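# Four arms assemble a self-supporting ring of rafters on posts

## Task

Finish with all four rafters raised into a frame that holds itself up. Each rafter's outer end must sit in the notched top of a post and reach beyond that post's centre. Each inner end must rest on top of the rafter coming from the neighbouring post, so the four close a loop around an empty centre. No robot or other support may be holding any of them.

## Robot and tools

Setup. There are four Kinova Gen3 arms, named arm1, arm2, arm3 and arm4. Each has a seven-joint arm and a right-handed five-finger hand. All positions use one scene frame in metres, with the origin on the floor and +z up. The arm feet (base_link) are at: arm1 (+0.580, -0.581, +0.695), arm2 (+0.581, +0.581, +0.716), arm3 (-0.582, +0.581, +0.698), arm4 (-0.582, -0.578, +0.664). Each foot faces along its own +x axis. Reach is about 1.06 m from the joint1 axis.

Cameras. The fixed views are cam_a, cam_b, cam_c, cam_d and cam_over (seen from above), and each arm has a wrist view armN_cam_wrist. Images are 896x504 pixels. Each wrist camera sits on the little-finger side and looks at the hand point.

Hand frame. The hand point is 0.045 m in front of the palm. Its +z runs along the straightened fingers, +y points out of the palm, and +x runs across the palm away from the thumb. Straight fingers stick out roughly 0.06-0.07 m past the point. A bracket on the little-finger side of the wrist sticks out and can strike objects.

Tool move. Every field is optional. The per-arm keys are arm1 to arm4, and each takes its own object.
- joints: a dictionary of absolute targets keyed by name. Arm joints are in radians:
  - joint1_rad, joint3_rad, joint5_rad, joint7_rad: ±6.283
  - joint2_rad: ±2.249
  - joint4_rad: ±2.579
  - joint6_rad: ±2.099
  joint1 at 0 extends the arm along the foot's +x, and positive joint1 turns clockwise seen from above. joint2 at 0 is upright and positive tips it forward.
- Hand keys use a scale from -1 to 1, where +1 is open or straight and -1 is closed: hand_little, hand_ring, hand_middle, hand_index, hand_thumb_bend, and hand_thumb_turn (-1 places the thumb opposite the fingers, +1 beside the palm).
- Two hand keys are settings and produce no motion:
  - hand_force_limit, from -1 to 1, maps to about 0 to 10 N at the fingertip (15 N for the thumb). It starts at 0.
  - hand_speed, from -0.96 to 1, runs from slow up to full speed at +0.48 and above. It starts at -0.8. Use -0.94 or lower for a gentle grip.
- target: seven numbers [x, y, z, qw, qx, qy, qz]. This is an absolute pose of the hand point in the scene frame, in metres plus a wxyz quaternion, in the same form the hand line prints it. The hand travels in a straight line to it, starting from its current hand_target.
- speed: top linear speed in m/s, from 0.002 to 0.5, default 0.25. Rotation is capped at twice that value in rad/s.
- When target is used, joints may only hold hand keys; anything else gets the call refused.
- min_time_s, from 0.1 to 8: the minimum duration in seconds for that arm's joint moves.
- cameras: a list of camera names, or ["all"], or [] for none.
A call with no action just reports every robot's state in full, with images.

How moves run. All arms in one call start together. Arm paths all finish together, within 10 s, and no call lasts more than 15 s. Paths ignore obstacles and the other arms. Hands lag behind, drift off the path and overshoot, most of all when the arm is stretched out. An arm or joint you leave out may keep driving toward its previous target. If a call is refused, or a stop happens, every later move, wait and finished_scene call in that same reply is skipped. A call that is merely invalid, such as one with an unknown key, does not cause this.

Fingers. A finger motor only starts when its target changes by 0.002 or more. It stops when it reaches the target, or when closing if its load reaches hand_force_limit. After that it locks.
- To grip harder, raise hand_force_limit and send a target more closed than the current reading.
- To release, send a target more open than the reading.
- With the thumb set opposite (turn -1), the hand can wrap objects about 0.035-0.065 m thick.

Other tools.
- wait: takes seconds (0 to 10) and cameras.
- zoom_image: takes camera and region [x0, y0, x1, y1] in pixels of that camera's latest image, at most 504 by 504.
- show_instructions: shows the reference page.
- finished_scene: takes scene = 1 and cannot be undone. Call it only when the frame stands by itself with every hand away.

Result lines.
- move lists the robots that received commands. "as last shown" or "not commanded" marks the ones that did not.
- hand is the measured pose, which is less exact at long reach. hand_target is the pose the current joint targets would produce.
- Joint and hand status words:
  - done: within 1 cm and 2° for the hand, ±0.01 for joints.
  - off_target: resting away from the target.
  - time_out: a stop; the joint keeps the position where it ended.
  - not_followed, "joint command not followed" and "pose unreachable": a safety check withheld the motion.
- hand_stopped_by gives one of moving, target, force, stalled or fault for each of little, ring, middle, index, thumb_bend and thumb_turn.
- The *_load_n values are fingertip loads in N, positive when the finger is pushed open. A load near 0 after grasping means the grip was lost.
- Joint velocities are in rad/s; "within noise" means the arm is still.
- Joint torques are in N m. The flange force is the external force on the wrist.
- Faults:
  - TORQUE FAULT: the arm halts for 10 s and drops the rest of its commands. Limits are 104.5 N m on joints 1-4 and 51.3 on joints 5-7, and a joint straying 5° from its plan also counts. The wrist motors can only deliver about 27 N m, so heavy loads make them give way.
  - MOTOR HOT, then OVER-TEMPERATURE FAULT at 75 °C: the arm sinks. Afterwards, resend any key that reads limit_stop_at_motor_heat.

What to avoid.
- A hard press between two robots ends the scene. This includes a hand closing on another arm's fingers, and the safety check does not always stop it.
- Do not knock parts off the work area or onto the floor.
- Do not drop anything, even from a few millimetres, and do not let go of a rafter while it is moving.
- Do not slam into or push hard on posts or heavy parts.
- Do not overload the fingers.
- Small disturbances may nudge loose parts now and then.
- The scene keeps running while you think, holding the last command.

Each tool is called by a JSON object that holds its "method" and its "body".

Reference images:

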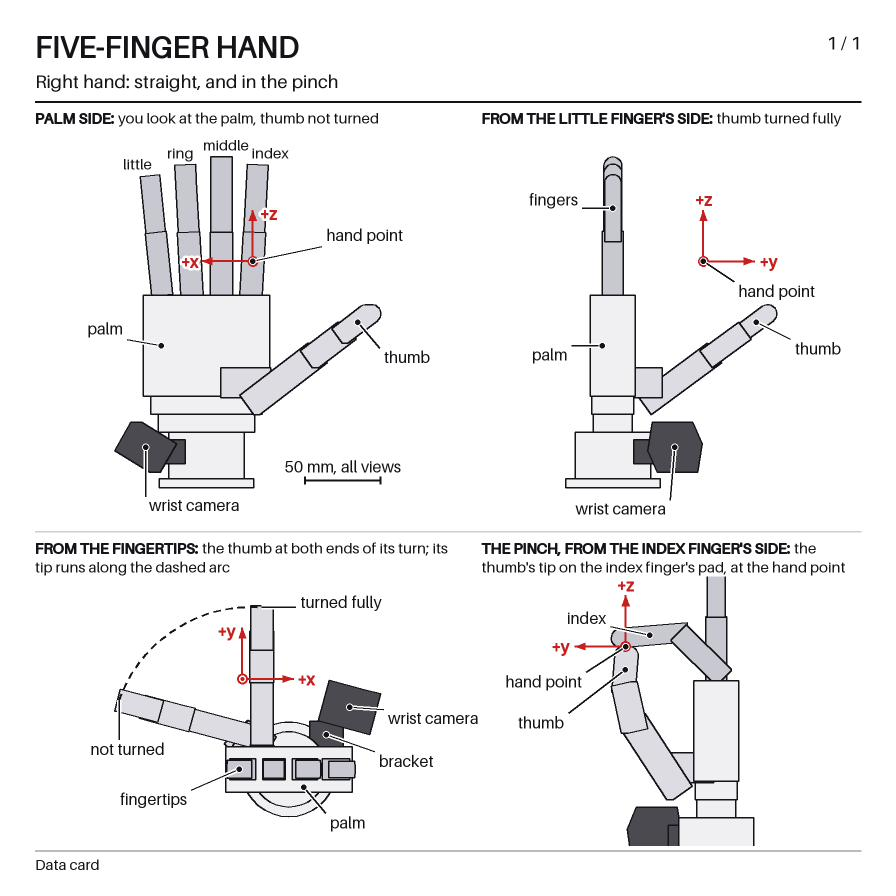

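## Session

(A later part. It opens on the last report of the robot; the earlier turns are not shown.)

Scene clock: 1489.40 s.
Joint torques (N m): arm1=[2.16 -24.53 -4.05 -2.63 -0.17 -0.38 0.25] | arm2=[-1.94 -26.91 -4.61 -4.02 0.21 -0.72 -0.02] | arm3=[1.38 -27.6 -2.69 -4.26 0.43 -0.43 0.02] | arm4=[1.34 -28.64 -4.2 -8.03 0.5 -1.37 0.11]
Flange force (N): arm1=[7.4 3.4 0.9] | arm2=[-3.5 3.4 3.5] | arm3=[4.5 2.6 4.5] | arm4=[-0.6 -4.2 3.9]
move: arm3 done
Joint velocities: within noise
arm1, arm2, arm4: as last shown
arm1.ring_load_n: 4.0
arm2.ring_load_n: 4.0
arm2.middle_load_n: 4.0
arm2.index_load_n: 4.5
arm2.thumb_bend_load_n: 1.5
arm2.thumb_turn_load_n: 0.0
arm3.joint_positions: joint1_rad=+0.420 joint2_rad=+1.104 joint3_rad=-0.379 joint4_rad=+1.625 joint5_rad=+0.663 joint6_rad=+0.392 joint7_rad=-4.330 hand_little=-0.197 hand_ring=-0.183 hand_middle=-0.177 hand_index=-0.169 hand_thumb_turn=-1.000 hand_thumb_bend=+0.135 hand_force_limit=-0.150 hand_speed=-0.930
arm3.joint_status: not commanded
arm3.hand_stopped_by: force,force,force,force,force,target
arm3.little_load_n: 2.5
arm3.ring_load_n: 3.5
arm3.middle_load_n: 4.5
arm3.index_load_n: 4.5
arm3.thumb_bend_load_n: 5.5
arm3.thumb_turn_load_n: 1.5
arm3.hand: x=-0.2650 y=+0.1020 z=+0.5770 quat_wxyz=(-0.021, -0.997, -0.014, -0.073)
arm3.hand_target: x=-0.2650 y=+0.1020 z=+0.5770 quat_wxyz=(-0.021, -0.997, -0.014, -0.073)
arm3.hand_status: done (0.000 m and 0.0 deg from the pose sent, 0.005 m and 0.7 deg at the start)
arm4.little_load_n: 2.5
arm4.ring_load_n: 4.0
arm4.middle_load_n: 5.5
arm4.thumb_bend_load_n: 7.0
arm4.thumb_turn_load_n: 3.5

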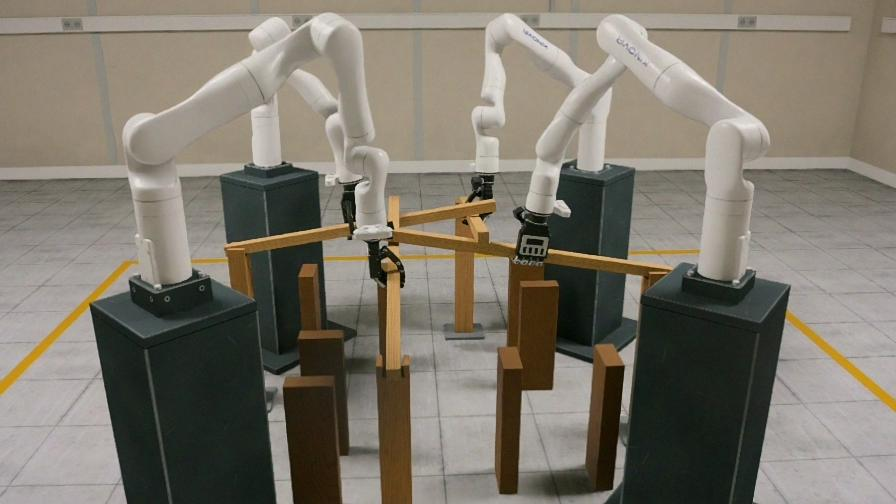

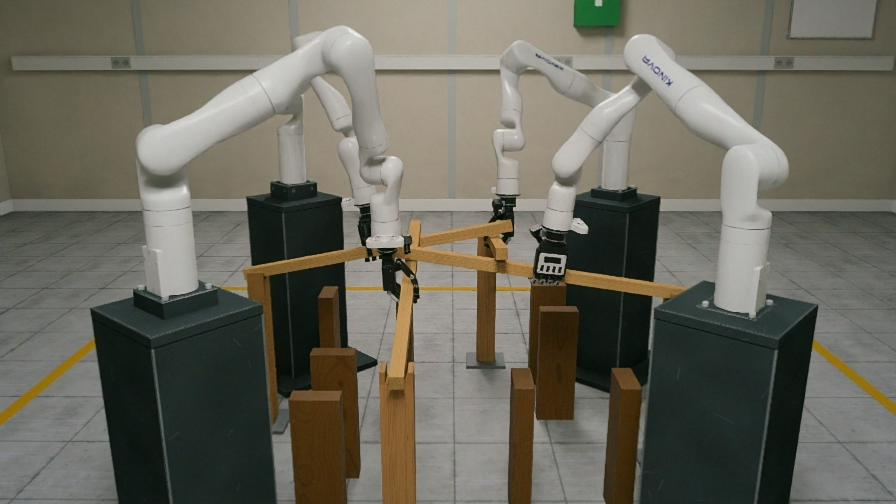

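{"method": "zoom_image", "body": {"camera": "cam_c", "region": [390, 210, 460, 280]}}

{"method": "zoom_image", "body": {"camera": "cam_c", "region": [360, 340, 420, 400]}}

Scaled by 7.200 from the camera's image (finer frame: 1280x720).

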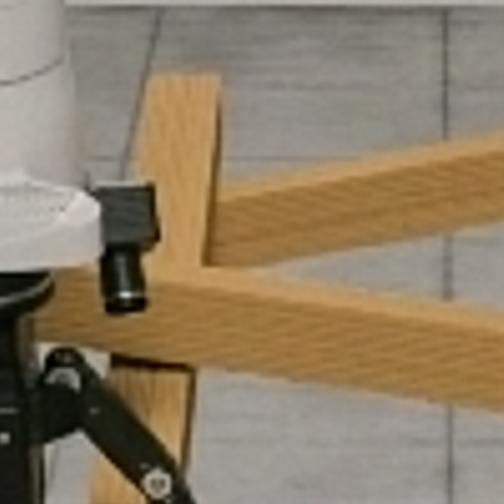

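Scaled by 8.400 from the camera's image (finer frame: 1280x720).

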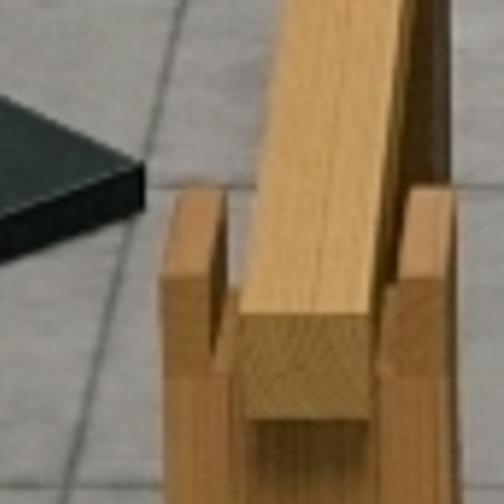

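{"method": "move", "body": {"arm1": {"target": [0.265, -0.104, 0.5721, -0.06086, -0.03169, 0.99762, 0.00675], "speed": 0.02}, "arm2": {"target": [0.108, 0.265, 0.5658, 0.08294, 0.73584, -0.66999, 0.05274], "speed": 0.02}, "arm3": {"target": [-0.265, 0.102, 0.5714, 0.02077, 0.99757, 0.01383, 0.06492], "speed": 0.02}, "arm4": {"target": [-0.1025, -0.265, 0.5740, -0.03180, 0.68144, 0.72922, 0.05347], "speed": 0.02}, "cameras": ["cam_a","cam_b","cam_c","cam_d"]}}

{"method": "zoom_image", "body": {"camera": "cam_b", "region": [360, 330, 420, 390]}}

{"method": "zoom_image", "body": {"camera": "cam_b", "region": [360, 190, 430, 260]}}

{"method": "zoom_image", "body": {"camera": "cam_c", "region": [360, 340, 420, 400]}}

{"method": "zoom_image", "body": {"camera": "cam_c", "region": [390, 210, 460, 280]}}

{"method": "zoom_image", "body": {"camera": "cam_d", "region": [340, 310, 400, 370]}}

{"method": "zoom_image", "body": {"camera": "cam_d", "region": [370, 180, 440, 250]}}

{"method": "zoom_image", "body": {"camera": "cam_a", "region": [360, 320, 420, 380]}}

{"method": "zoom_image", "body": {"camera": "cam_a", "region": [400, 180, 470, 250]}}

Scene clock: 1581.13 s.
Joint torques (N m): arm1=[2.28 -24.43 -3.77 -2.58 -0.21 -0.35 0.23] | arm2=[-2.03 -26.92 -4.54 -3.93 0.18 -0.73 0.03] | arm3=[1.35 -27.74 -2.48 -4.21 0.42 -0.34 0.01] | arm4=[1.48 -28.98 -4.11 -8.06 0.46 -1.34 0.13]
Flange force (N): arm1=[7.6 3.2 0.4] | arm2=[-3.5 3.6 3.3] | arm3=[4.6 2.8 4.5] | arm4=[-0.3 -4.3 4.4]
move: arm1 done; arm2 done; arm3 done; arm4 done
Joint velocities: within noise
arm1.joint_positions: joint1_rad=+0.525 joint2_rad=+1.162 joint3_rad=-0.580 joint4_rad=+1.590 joint5_rad=+0.893 joint6_rad=+0.556 joint7_rad=-4.439 hand_little=-0.209 hand_ring=-0.177 hand_middle=-0.176 hand_index=-0.157 hand_thumb_turn=-1.000 hand_thumb_bend=+0.163 hand_force_limit=-0.150 hand_speed=-0.930
arm1.joint_status: not commanded
arm1.hand_stopped_by: force,force,force,force,force,target
arm1.little_load_n: 6.5
arm1.ring_load_n: 4.0
arm1.middle_load_n: 4.5
arm1.index_load_n: 4.5
arm1.thumb_bend_load_n: 7.5
arm1.thumb_turn_load_n: 3.0
arm1.hand: x=+0.2650 y=-0.1040 z=+0.5721 quat_wxyz=(+0.061, +0.032, -0.998, -0.007)
arm1.hand_target: x=+0.2650 y=-0.1040 z=+0.5721 quat_wxyz=(+0.061, +0.032, -0.998, -0.007)
arm1.hand_status: done (0.000 m and 0.0 deg from the pose sent, 0.006 m and 0.9 deg at the start)
arm2.joint_positions: joint1_rad=+0.299 joint2_rad=+1.155 joint3_rad=-0.294 joint4_rad=+1.657 joint5_rad=+0.498 joint6_rad=+0.244 joint7_rad=-4.101 hand_little=-0.007 hand_ring=-0.157 hand_middle=-0.164 hand_index=-0.164 hand_thumb_turn=-1.000 hand_thumb_bend=+0.207 hand_force_limit=-0.150 hand_speed=-0.930
arm2.joint_status: not commanded
arm2.hand_stopped_by: force,force,force,force,force,target
arm2.little_load_n: 0.0
arm2.ring_load_n: 5.0
arm2.middle_load_n: 4.5
arm2.index_load_n: 3.5
arm2.thumb_bend_load_n: 2.0
arm2.thumb_turn_load_n: 0.0
arm2.hand: x=+0.1080 y=+0.2650 z=+0.5658 quat_wxyz=(-0.083, -0.736, +0.670, -0.053)
arm2.hand_target: x=+0.1080 y=+0.2650 z=+0.5658 quat_wxyz=(-0.083, -0.736, +0.670, -0.053)
arm2.hand_status: done (0.000 m and 0.0 deg from the pose sent, 0.005 m and 0.3 deg at the start)
arm3.joint_positions: joint1_rad=+0.403 joint2_rad=+1.117 joint3_rad=-0.367 joint4_rad=+1.610 joint5_rad=+0.663 joint6_rad=+0.404 joint7_rad=-4.338 hand_little=-0.197 hand_ring=-0.183 hand_middle=-0.177 hand_index=-0.169 hand_thumb_turn=-1.000 hand_thumb_bend=+0.135 hand_force_limit=-0.150 hand_speed=-0.930
arm3.joint_status: not commanded
arm3.hand_stopped_by: force,force,force,force,force,target
arm3.little_load_n: 2.5
arm3.ring_load_n: 3.5
arm3.middle_load_n: 4.5
arm3.index_load_n: 4.5
arm3.thumb_bend_load_n: 5.5
arm3.thumb_turn_load_n: 2.0
arm3.hand: x=-0.2650 y=+0.1020 z=+0.5714 quat_wxyz=(-0.021, -0.998, -0.014, -0.065)
arm3.hand_target: x=-0.2650 y=+0.1020 z=+0.5714 quat_wxyz=(-0.021, -0.998, -0.014, -0.065)
arm3.hand_status: done (0.000 m and 0.0 deg from the pose sent, 0.006 m and 1.0 deg at the start)
arm4.joint_positions: joint1_rad=+0.439 joint2_rad=+1.066 joint3_rad=-0.455 joint4_rad=+1.616 joint5_rad=+0.661 joint6_rad=+0.506 joint7_rad=-4.275 hand_little=-0.184 hand_ring=-0.176 hand_middle=-0.163 hand_index=-0.138 hand_thumb_turn=-1.000 hand_thumb_bend=+0.121 hand_force_limit=-0.150 hand_speed=-0.930
arm4.joint_status: not commanded
arm4.hand_stopped_by: force,force,force,force,force,target
arm4.little_load_n: 3.5
arm4.ring_load_n: 4.5
arm4.middle_load_n: 5.0
arm4.index_load_n: 3.5
arm4.thumb_bend_load_n: 7.0
arm4.thumb_turn_load_n: 3.0
arm4.hand: x=-0.1025 y=-0.2650 z=+0.5740 quat_wxyz=(+0.032, -0.681, -0.729, -0.053)
arm4.hand_target: x=-0.1025 y=-0.2650 z=+0.5740 quat_wxyz=(+0.032, -0.681, -0.729, -0.053)
arm4.hand_status: done (0.000 m and 0.0 deg from the pose sent, 0.003 m and 0.6 deg at the start)

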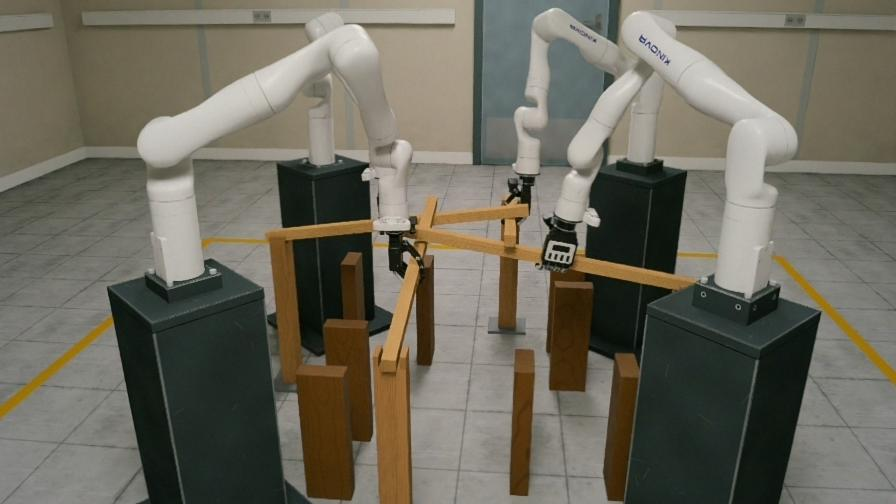

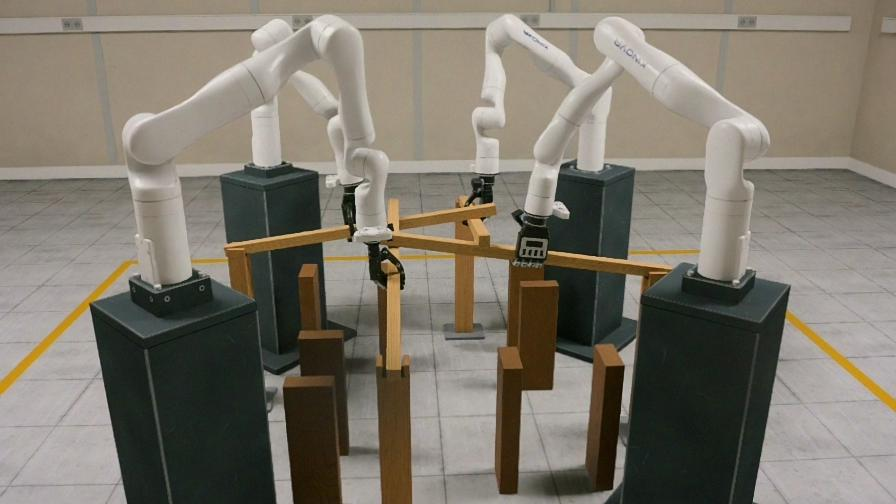

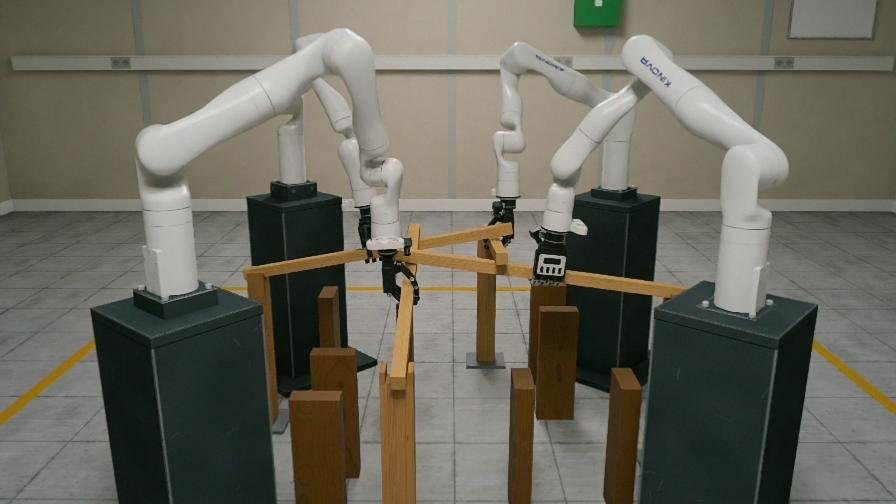

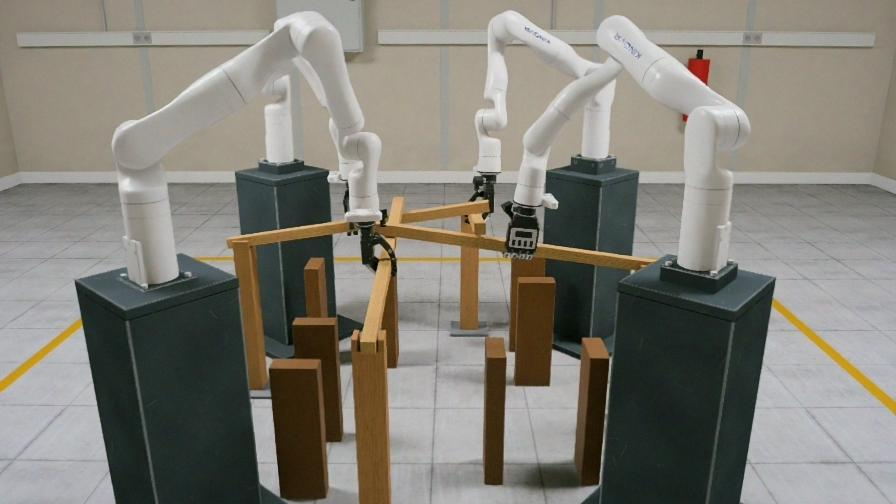

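Scaled by 8.400 from the camera's image (finer frame: 1280x720).

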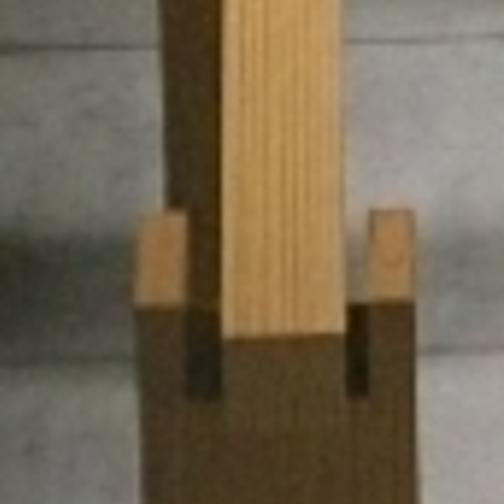

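Scaled by 7.200 from the camera's image (finer frame: 1280x720).

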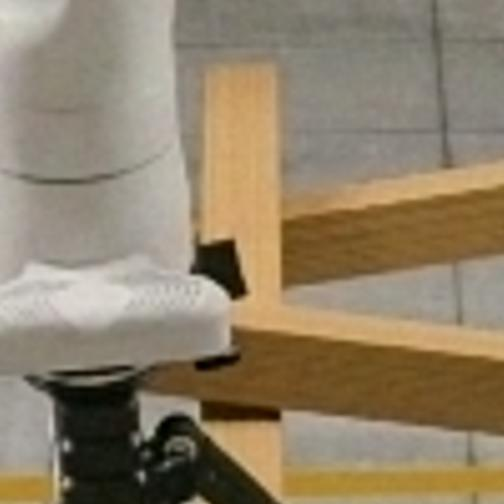

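Scaled by 8.400 from the camera's image (finer frame: 1280x720).

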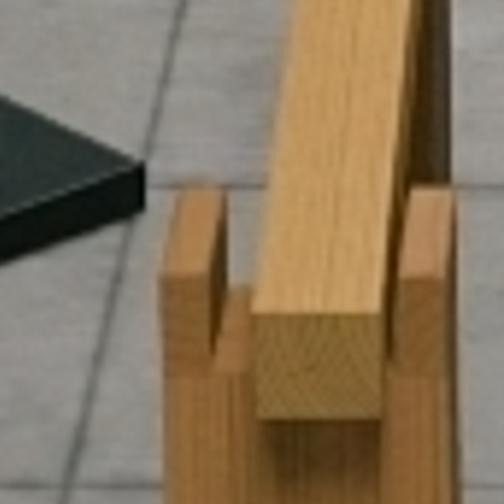

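Scaled by 7.200 from the camera's image (finer frame: 1280x720).

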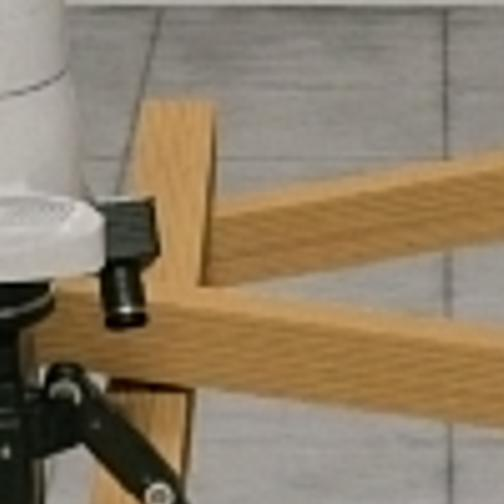

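Scaled by 8.400 from the camera's image (finer frame: 1280x720).

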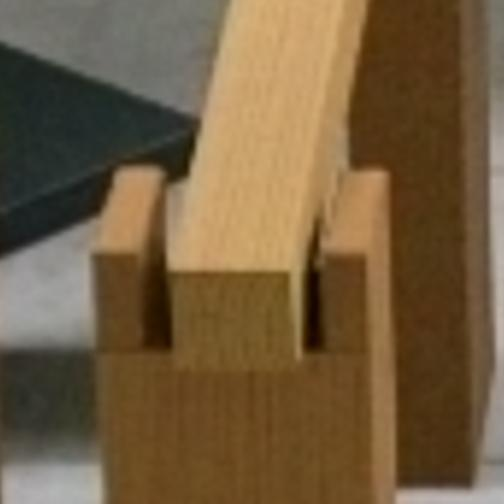

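Scaled by 7.200 from the camera's image (finer frame: 1280x720).

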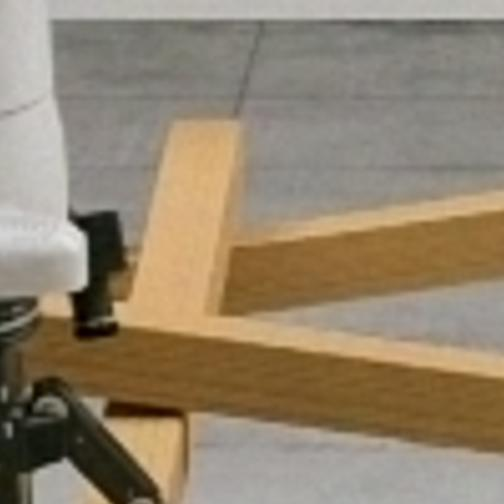

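Scaled by 8.400 from the camera's image (finer frame: 1280x720).

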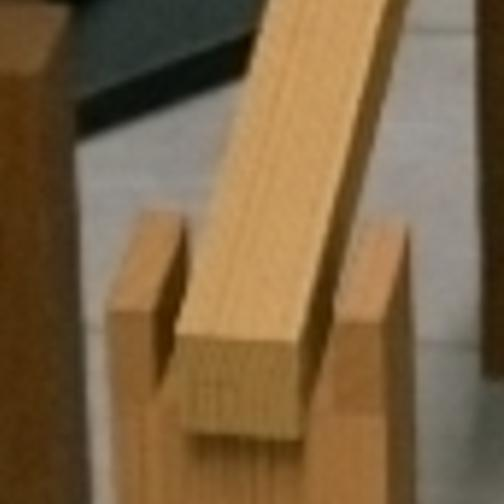

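Scaled by 7.200 from the camera's image (finer frame: 1280x720).

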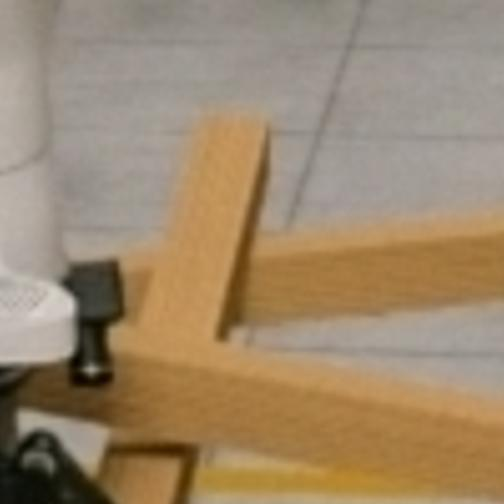

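{"method": "move", "body": {"arm1": {"target": [0.265, -0.104, 0.5690, -0.05790, -0.03173, 0.99780, 0.00685], "speed": 0.015}, "arm2": {"target": [0.108, 0.265, 0.5626, 0.08097, 0.73610, -0.67011, 0.05055], "speed": 0.015}, "arm3": {"target": [-0.265, 0.1045, 0.5682, 0.02104, 0.99781, 0.01042, 0.06191], "speed": 0.015}, "arm4": {"target": [-0.1025, -0.265, 0.5700, -0.02964, 0.68152, 0.72938, 0.05145], "speed": 0.015}, "cameras": ["cam_a","cam_b","cam_c","cam_d"]}}

{"method": "zoom_image", "body": {"camera": "cam_b", "region": [360, 330, 420, 390]}}

{"method": "zoom_image", "body": {"camera": "cam_b", "region": [360, 190, 430, 260]}}

{"method": "zoom_image", "body": {"camera": "cam_c", "region": [360, 340, 420, 400]}}

{"method": "zoom_image", "body": {"camera": "cam_c", "region": [390, 210, 460, 280]}}

{"method": "zoom_image", "body": {"camera": "cam_d", "region": [340, 310, 400, 370]}}

{"method": "zoom_image", "body": {"camera": "cam_d", "region": [370, 180, 440, 250]}}

{"method": "zoom_image", "body": {"camera": "cam_a", "region": [360, 320, 420, 380]}}

{"method": "zoom_image", "body": {"camera": "cam_a", "region": [400, 180, 470, 250]}}

Scene clock: 1625.83 s.
Joint torques (N m): arm1=[2.71 -20.95 -2.2 -1.6 -0.23 0.09 0.17] | arm2=[-1.9 -27.45 -4.56 -4.22 0.17 -0.84 -0.04] | arm3=[1.3 -28.2 -2.47 -4.31 0.47 -0.38 0.04] | arm4=[1.49 -30.06 -4.09 -8.28 0.56 -1.27 0.1]
Flange force (N): arm1=[9.0 2.8 -6.4] | arm2=[-3.7 3.1 4.0] | arm3=[4.5 2.7 5.3] | arm4=[-0.5 -4.2 6.2]
move: arm1 done; arm2 done; arm3 done; arm4 done
Joint velocities: within noise
arm1.joint_positions: joint1_rad=+0.518 joint2_rad=+1.168 joint3_rad=-0.575 joint4_rad=+1.584 joint5_rad=+0.895 joint6_rad=+0.558 joint7_rad=-4.442 hand_little=-0.209 hand_ring=-0.177 hand_middle=-0.176 hand_index=-0.157 hand_thumb_turn=-1.000 hand_thumb_bend=+0.163 hand_force_limit=-0.150 hand_speed=-0.930
arm1.joint_status: not commanded
arm1.hand_stopped_by: force,force,force,force,force,target
arm1.little_load_n: 6.0
arm1.ring_load_n: 3.5
arm1.middle_load_n: 4.0
arm1.index_load_n: 3.5
arm1.thumb_bend_load_n: 7.5
arm1.thumb_turn_load_n: 3.0
arm1.hand: x=+0.2650 y=-0.1040 z=+0.5690 quat_wxyz=(+0.058, +0.032, -0.998, -0.007)
arm1.hand_target: x=+0.2650 y=-0.1040 z=+0.5690 quat_wxyz=(+0.058, +0.032, -0.998, -0.007)
arm1.hand_status: done (0.000 m and 0.0 deg from the pose sent, 0.003 m and 0.3 deg at the start)
arm2.joint_positions: joint1_rad=+0.291 joint2_rad=+1.161 joint3_rad=-0.288 joint4_rad=+1.651 joint5_rad=+0.498 joint6_rad=+0.245 joint7_rad=-4.105 hand_little=-0.007 hand_ring=-0.157 hand_middle=-0.164 hand_index=-0.164 hand_thumb_turn=-1.000 hand_thumb_bend=+0.207 hand_force_limit=-0.150 hand_speed=-0.930
arm2.joint_status: not commanded
arm2.hand_stopped_by: force,force,force,force,force,target
arm2.little_load_n: 0.0
arm2.ring_load_n: 5.5
arm2.middle_load_n: 4.5
arm2.index_load_n: 3.0
arm2.thumb_bend_load_n: 1.5
arm2.thumb_turn_load_n: 0.0
arm2.hand: x=+0.1080 y=+0.2650 z=+0.5626 quat_wxyz=(-0.081, -0.736, +0.670, -0.051)
arm2.hand_target: x=+0.1080 y=+0.2650 z=+0.5626 quat_wxyz=(-0.081, -0.736, +0.670, -0.051)
arm2.hand_status: done (0.000 m and 0.0 deg from the pose sent, 0.003 m and 0.3 deg at the start)
arm3.joint_positions: joint1_rad=+0.389 joint2_rad=+1.121 joint3_rad=-0.356 joint4_rad=+1.610 joint5_rad=+0.663 joint6_rad=+0.399 joint7_rad=-4.354 hand_little=-0.197 hand_ring=-0.183 hand_middle=-0.177 hand_index=-0.169 hand_thumb_turn=-1.000 hand_thumb_bend=+0.135 hand_force_limit=-0.150 hand_speed=-0.930
arm3.joint_status: not commanded
arm3.hand_stopped_by: force,force,force,force,force,target
arm3.little_load_n: 2.5
arm3.ring_load_n: 3.5
arm3.middle_load_n: 5.0
arm3.index_load_n: 5.0
arm3.thumb_bend_load_n: 5.5
arm3.thumb_turn_load_n: 1.5
arm3.hand: x=-0.2650 y=+0.1045 z=+0.5682 quat_wxyz=(-0.021, -0.998, -0.010, -0.062)
arm3.hand_target: x=-0.2650 y=+0.1045 z=+0.5682 quat_wxyz=(-0.021, -0.998, -0.010, -0.062)
arm3.hand_status: done (0.000 m and 0.0 deg from the pose sent, 0.004 m and 0.5 deg at the start)
arm4.joint_positions: joint1_rad=+0.431 joint2_rad=+1.074 joint3_rad=-0.448 joint4_rad=+1.611 joint5_rad=+0.664 joint6_rad=+0.505 joint7_rad=-4.280 hand_little=-0.184 hand_ring=-0.176 hand_middle=-0.163 hand_index=-0.138 hand_thumb_turn=-1.000 hand_thumb_bend=+0.121 hand_force_limit=-0.150 hand_speed=-0.930
arm4.joint_status: not commanded
arm4.hand_stopped_by: force,force,force,force,force,target
arm4.little_load_n: 3.0
arm4.ring_load_n: 4.5
arm4.middle_load_n: 5.5
arm4.index_load_n: 3.5
arm4.thumb_bend_load_n: 7.0
arm4.thumb_turn_load_n: 3.5
arm4.hand: x=-0.1025 y=-0.2650 z=+0.5700 quat_wxyz=(+0.030, -0.682, -0.729, -0.051)
arm4.hand_target: x=-0.1025 y=-0.2650 z=+0.5700 quat_wxyz=(+0.030, -0.682, -0.729, -0.051)
arm4.hand_status: done (0.000 m and 0.0 deg from the pose sent, 0.004 m and 0.3 deg at the start)

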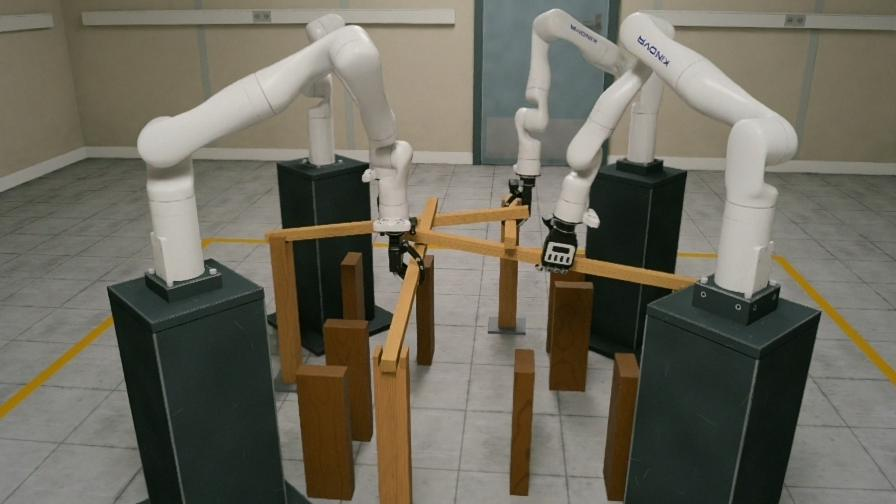

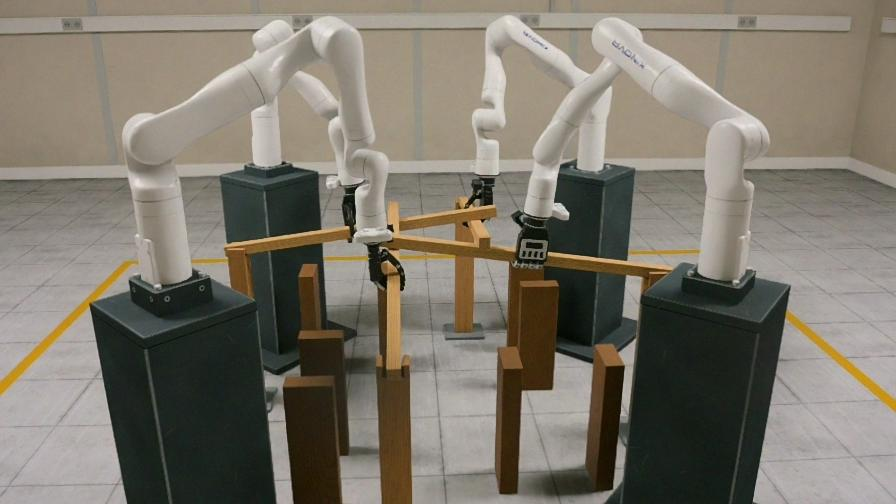

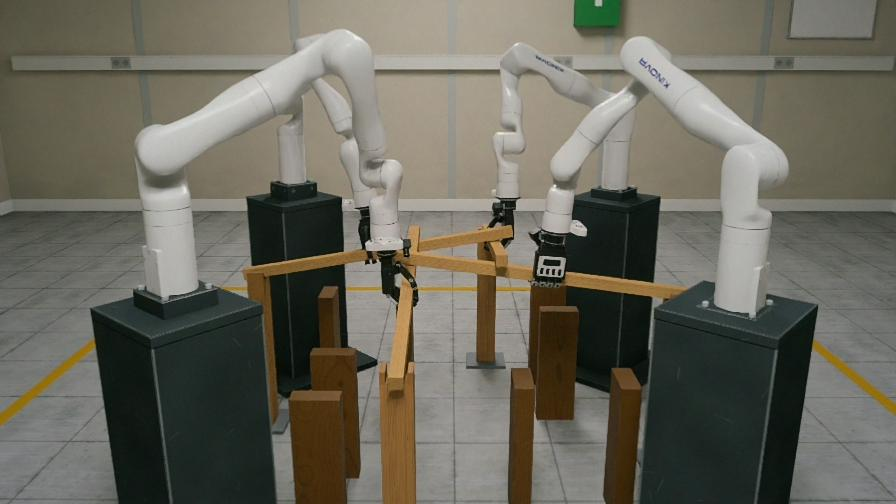

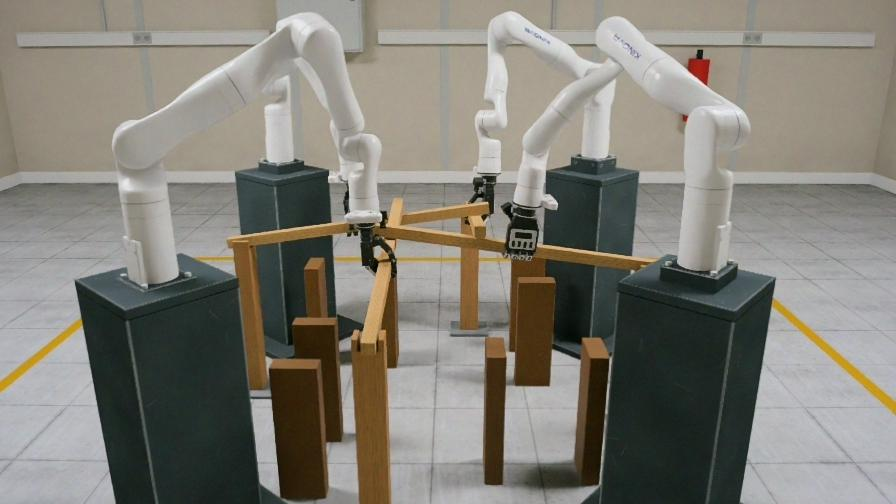

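Scaled by 8.400 from the camera's image (finer frame: 1280x720).

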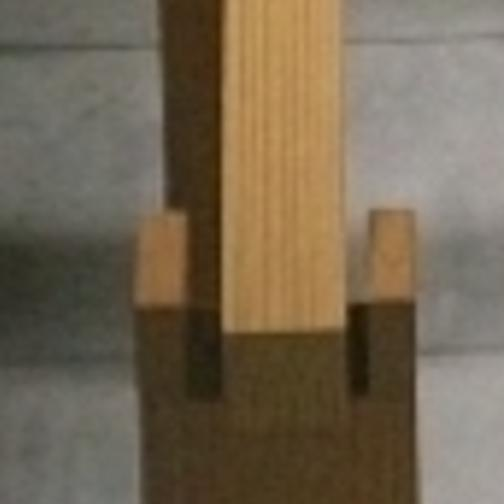

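Scaled by 7.200 from the camera's image (finer frame: 1280x720).

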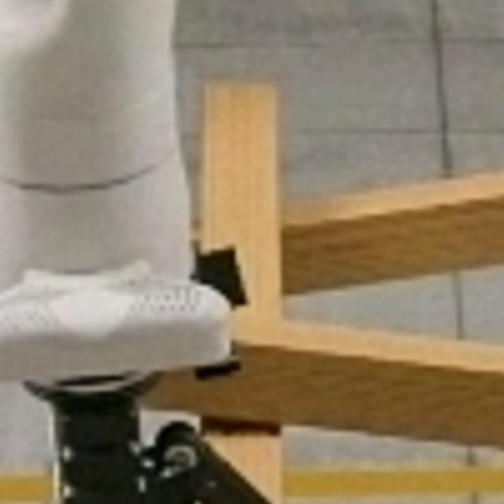

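Scaled by 8.400 from the camera's image (finer frame: 1280x720).

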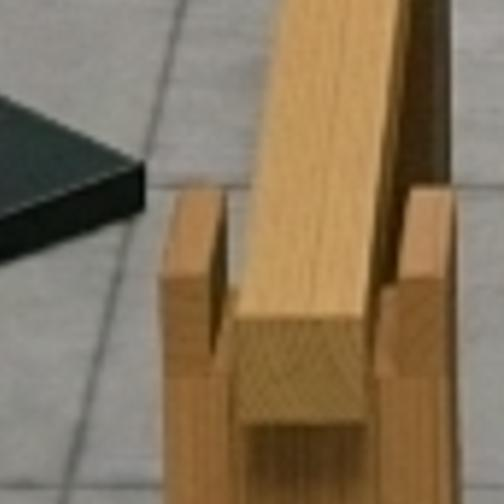

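Scaled by 7.200 from the camera's image (finer frame: 1280x720).

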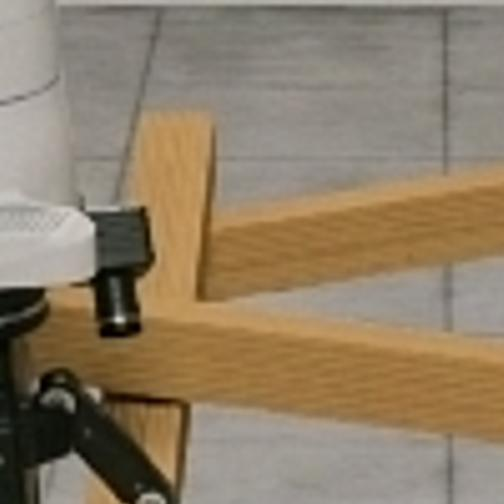

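Scaled by 8.400 from the camera's image (finer frame: 1280x720).

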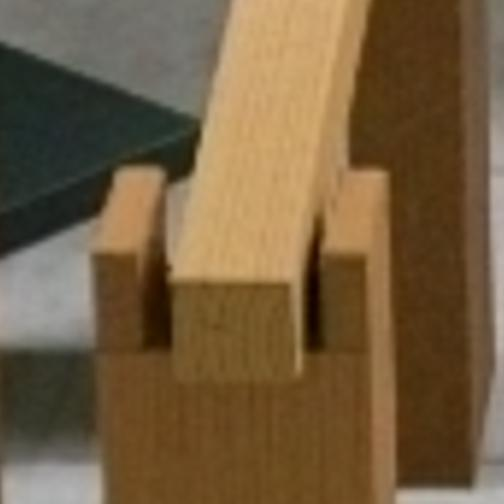

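Scaled by 7.200 from the camera's image (finer frame: 1280x720).

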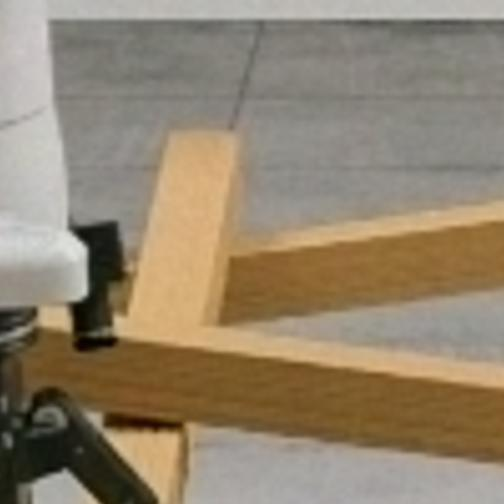

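Scaled by 8.400 from the camera's image (finer frame: 1280x720).

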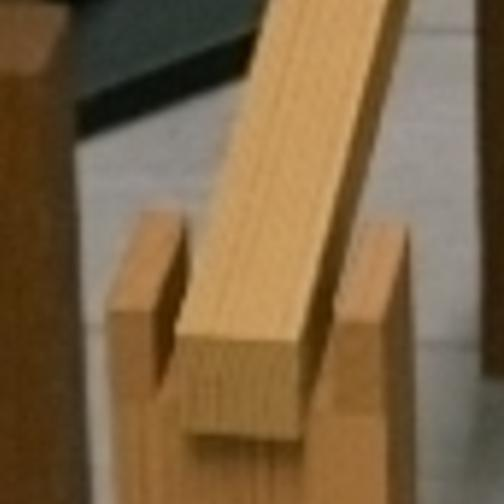

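Scaled by 7.200 from the camera's image (finer frame: 1280x720).

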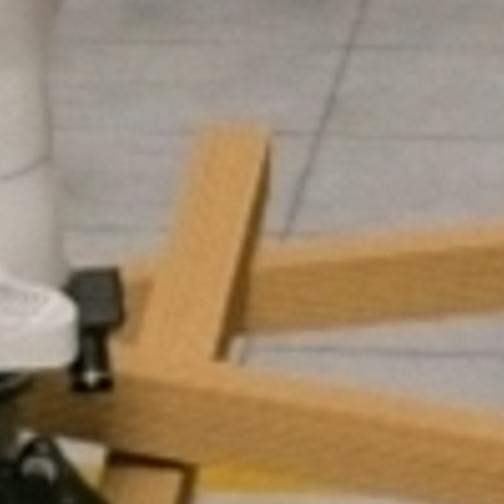

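{"method": "move", "body": {"arm1": {"target": [0.265, -0.104, 0.5688, -0.05617, -0.03175, 0.99790, 0.00691], "speed": 0.015}, "arm2": {"target": [0.108, 0.265, 0.5601, 0.07980, 0.73625, -0.67018, 0.04925], "speed": 0.015}, "arm3": {"target": [-0.265, 0.1045, 0.5657, 0.02104, 0.99792, 0.01042, 0.06017], "speed": 0.015}, "arm4": {"target": [-0.1025, -0.265, 0.5680, -0.02837, 0.68157, 0.72947, 0.05025], "speed": 0.015}}}

Scene clock: 1639.50 s.
Joint torques (N m): arm1=[2.16 -24.92 -3.88 -2.7 -0.14 -0.31 0.27] | arm2=[-1.88 -27.87 -4.51 -4.33 0.23 -0.92 -0.02] | arm3=[1.21 -26.86 -2.34 -3.88 0.41 -0.34 0] | arm4=[1.35 -28.39 -3.97 -7.67 0.44 -1.25 0.06]
Flange force (N): arm1=[7.3 3.1 1.1] | arm2=[-3.7 3.2 4.6] | arm3=[4.6 2.8 2.7] | arm4=[-0.3 -3.9 3.1]
move: arm1 done; arm2 done; arm3 done; arm4 done
Joint velocities: within noise
arm1.joint_positions: joint1_rad=+0.515 joint2_rad=+1.169 joint3_rad=-0.574 joint4_rad=+1.582 joint5_rad=+0.895 joint6_rad=+0.562 joint7_rad=-4.443 hand_little=-0.209 hand_ring=-0.177 hand_middle=-0.176 hand_index=-0.157 hand_thumb_turn=-1.000 hand_thumb_bend=+0.163 hand_force_limit=-0.150 hand_speed=-0.930
arm1.joint_status: not commanded
arm1.hand_stopped_by: force,force,force,force,force,target
arm1.little_load_n: 6.0
arm1.ring_load_n: 3.5
arm1.middle_load_n: 5.0
arm1.index_load_n: 4.5
arm1.thumb_bend_load_n: 7.0
arm1.thumb_turn_load_n: 3.0
arm1.hand: x=+0.2650 y=-0.1040 z=+0.5688 quat_wxyz=(+0.056, +0.032, -0.998, -0.007)
arm1.hand_target: x=+0.2650 y=-0.1040 z=+0.5688 quat_wxyz=(+0.056, +0.032, -0.998, -0.007)
arm1.hand_status: done (0.000 m and 0.0 deg from the pose sent, 0.000 m and 0.2 deg at the start)
arm2.joint_positions: joint1_rad=+0.286 joint2_rad=+1.167 joint3_rad=-0.283 joint4_rad=+1.647 joint5_rad=+0.498 joint6_rad=+0.245 joint7_rad=-4.107 hand_little=-0.007 hand_ring=-0.157 hand_middle=-0.164 hand_index=-0.164 hand_thumb_turn=-1.000 hand_thumb_bend=+0.207 hand_force_limit=-0.150 hand_speed=-0.930
arm2.joint_status: not commanded
arm2.hand_stopped_by: force,force,force,force,force,target
arm2.little_load_n: 0.0
arm2.ring_load_n: 6.0
arm2.middle_load_n: 4.5
arm2.index_load_n: 2.0
arm2.thumb_bend_load_n: 2.0
arm2.thumb_turn_load_n: 0.0
arm2.hand: x=+0.1080 y=+0.2650 z=+0.5601 quat_wxyz=(-0.080, -0.736, +0.670, -0.049)
arm2.hand_target: x=+0.1080 y=+0.2650 z=+0.5601 quat_wxyz=(-0.080, -0.736, +0.670, -0.049)
arm2.hand_status: done (0.000 m and 0.0 deg from the pose sent, 0.003 m and 0.2 deg at the start)
arm3.joint_positions: joint1_rad=+0.385 joint2_rad=+1.126 joint3_rad=-0.352 joint4_rad=+1.606 joint5_rad=+0.663 joint6_rad=+0.399 joint7_rad=-4.356 hand_little=-0.197 hand_ring=-0.183 hand_middle=-0.177 hand_index=-0.169 hand_thumb_turn=-1.000 hand_thumb_bend=+0.135 hand_force_limit=-0.150 hand_speed=-0.930
arm3.joint_status: not commanded
arm3.hand_stopped_by: force,force,force,force,force,target
arm3.little_load_n: 2.5
arm3.ring_load_n: 3.0
arm3.middle_load_n: 4.5
arm3.index_load_n: 5.0
arm3.thumb_bend_load_n: 5.5
arm3.thumb_turn_load_n: 1.5
arm3.hand: x=-0.2650 y=+0.1045 z=+0.5657 quat_wxyz=(-0.021, -0.998, -0.010, -0.060)
arm3.hand_target: x=-0.2650 y=+0.1045 z=+0.5657 quat_wxyz=(-0.021, -0.998, -0.010, -0.060)
arm3.hand_status: done (0.000 m and 0.0 deg from the pose sent, 0.002 m and 0.2 deg at the start)
arm4.joint_positions: joint1_rad=+0.427 joint2_rad=+1.078 joint3_rad=-0.444 joint4_rad=+1.608 joint5_rad=+0.665 joint6_rad=+0.506 joint7_rad=-4.282 hand_little=-0.184 hand_ring=-0.176 hand_middle=-0.163 hand_index=-0.138 hand_thumb_turn=-1.000 hand_thumb_bend=+0.121 hand_force_limit=-0.150 hand_speed=-0.930
arm4.joint_status: not commanded
arm4.hand_stopped_by: force,force,force,force,force,target
arm4.little_load_n: 3.0
arm4.ring_load_n: 4.5
arm4.middle_load_n: 5.0
arm4.index_load_n: 3.5
arm4.thumb_bend_load_n: 7.0
arm4.thumb_turn_load_n: 3.5
arm4.hand: x=-0.1025 y=-0.2650 z=+0.5680 quat_wxyz=(+0.028, -0.682, -0.729, -0.050)
arm4.hand_target: x=-0.1025 y=-0.2650 z=+0.5680 quat_wxyz=(+0.028, -0.682, -0.729, -0.050)
arm4.hand_status: done (0.000 m and 0.0 deg from the pose sent, 0.002 m and 0.2 deg at the start)
pictures: none


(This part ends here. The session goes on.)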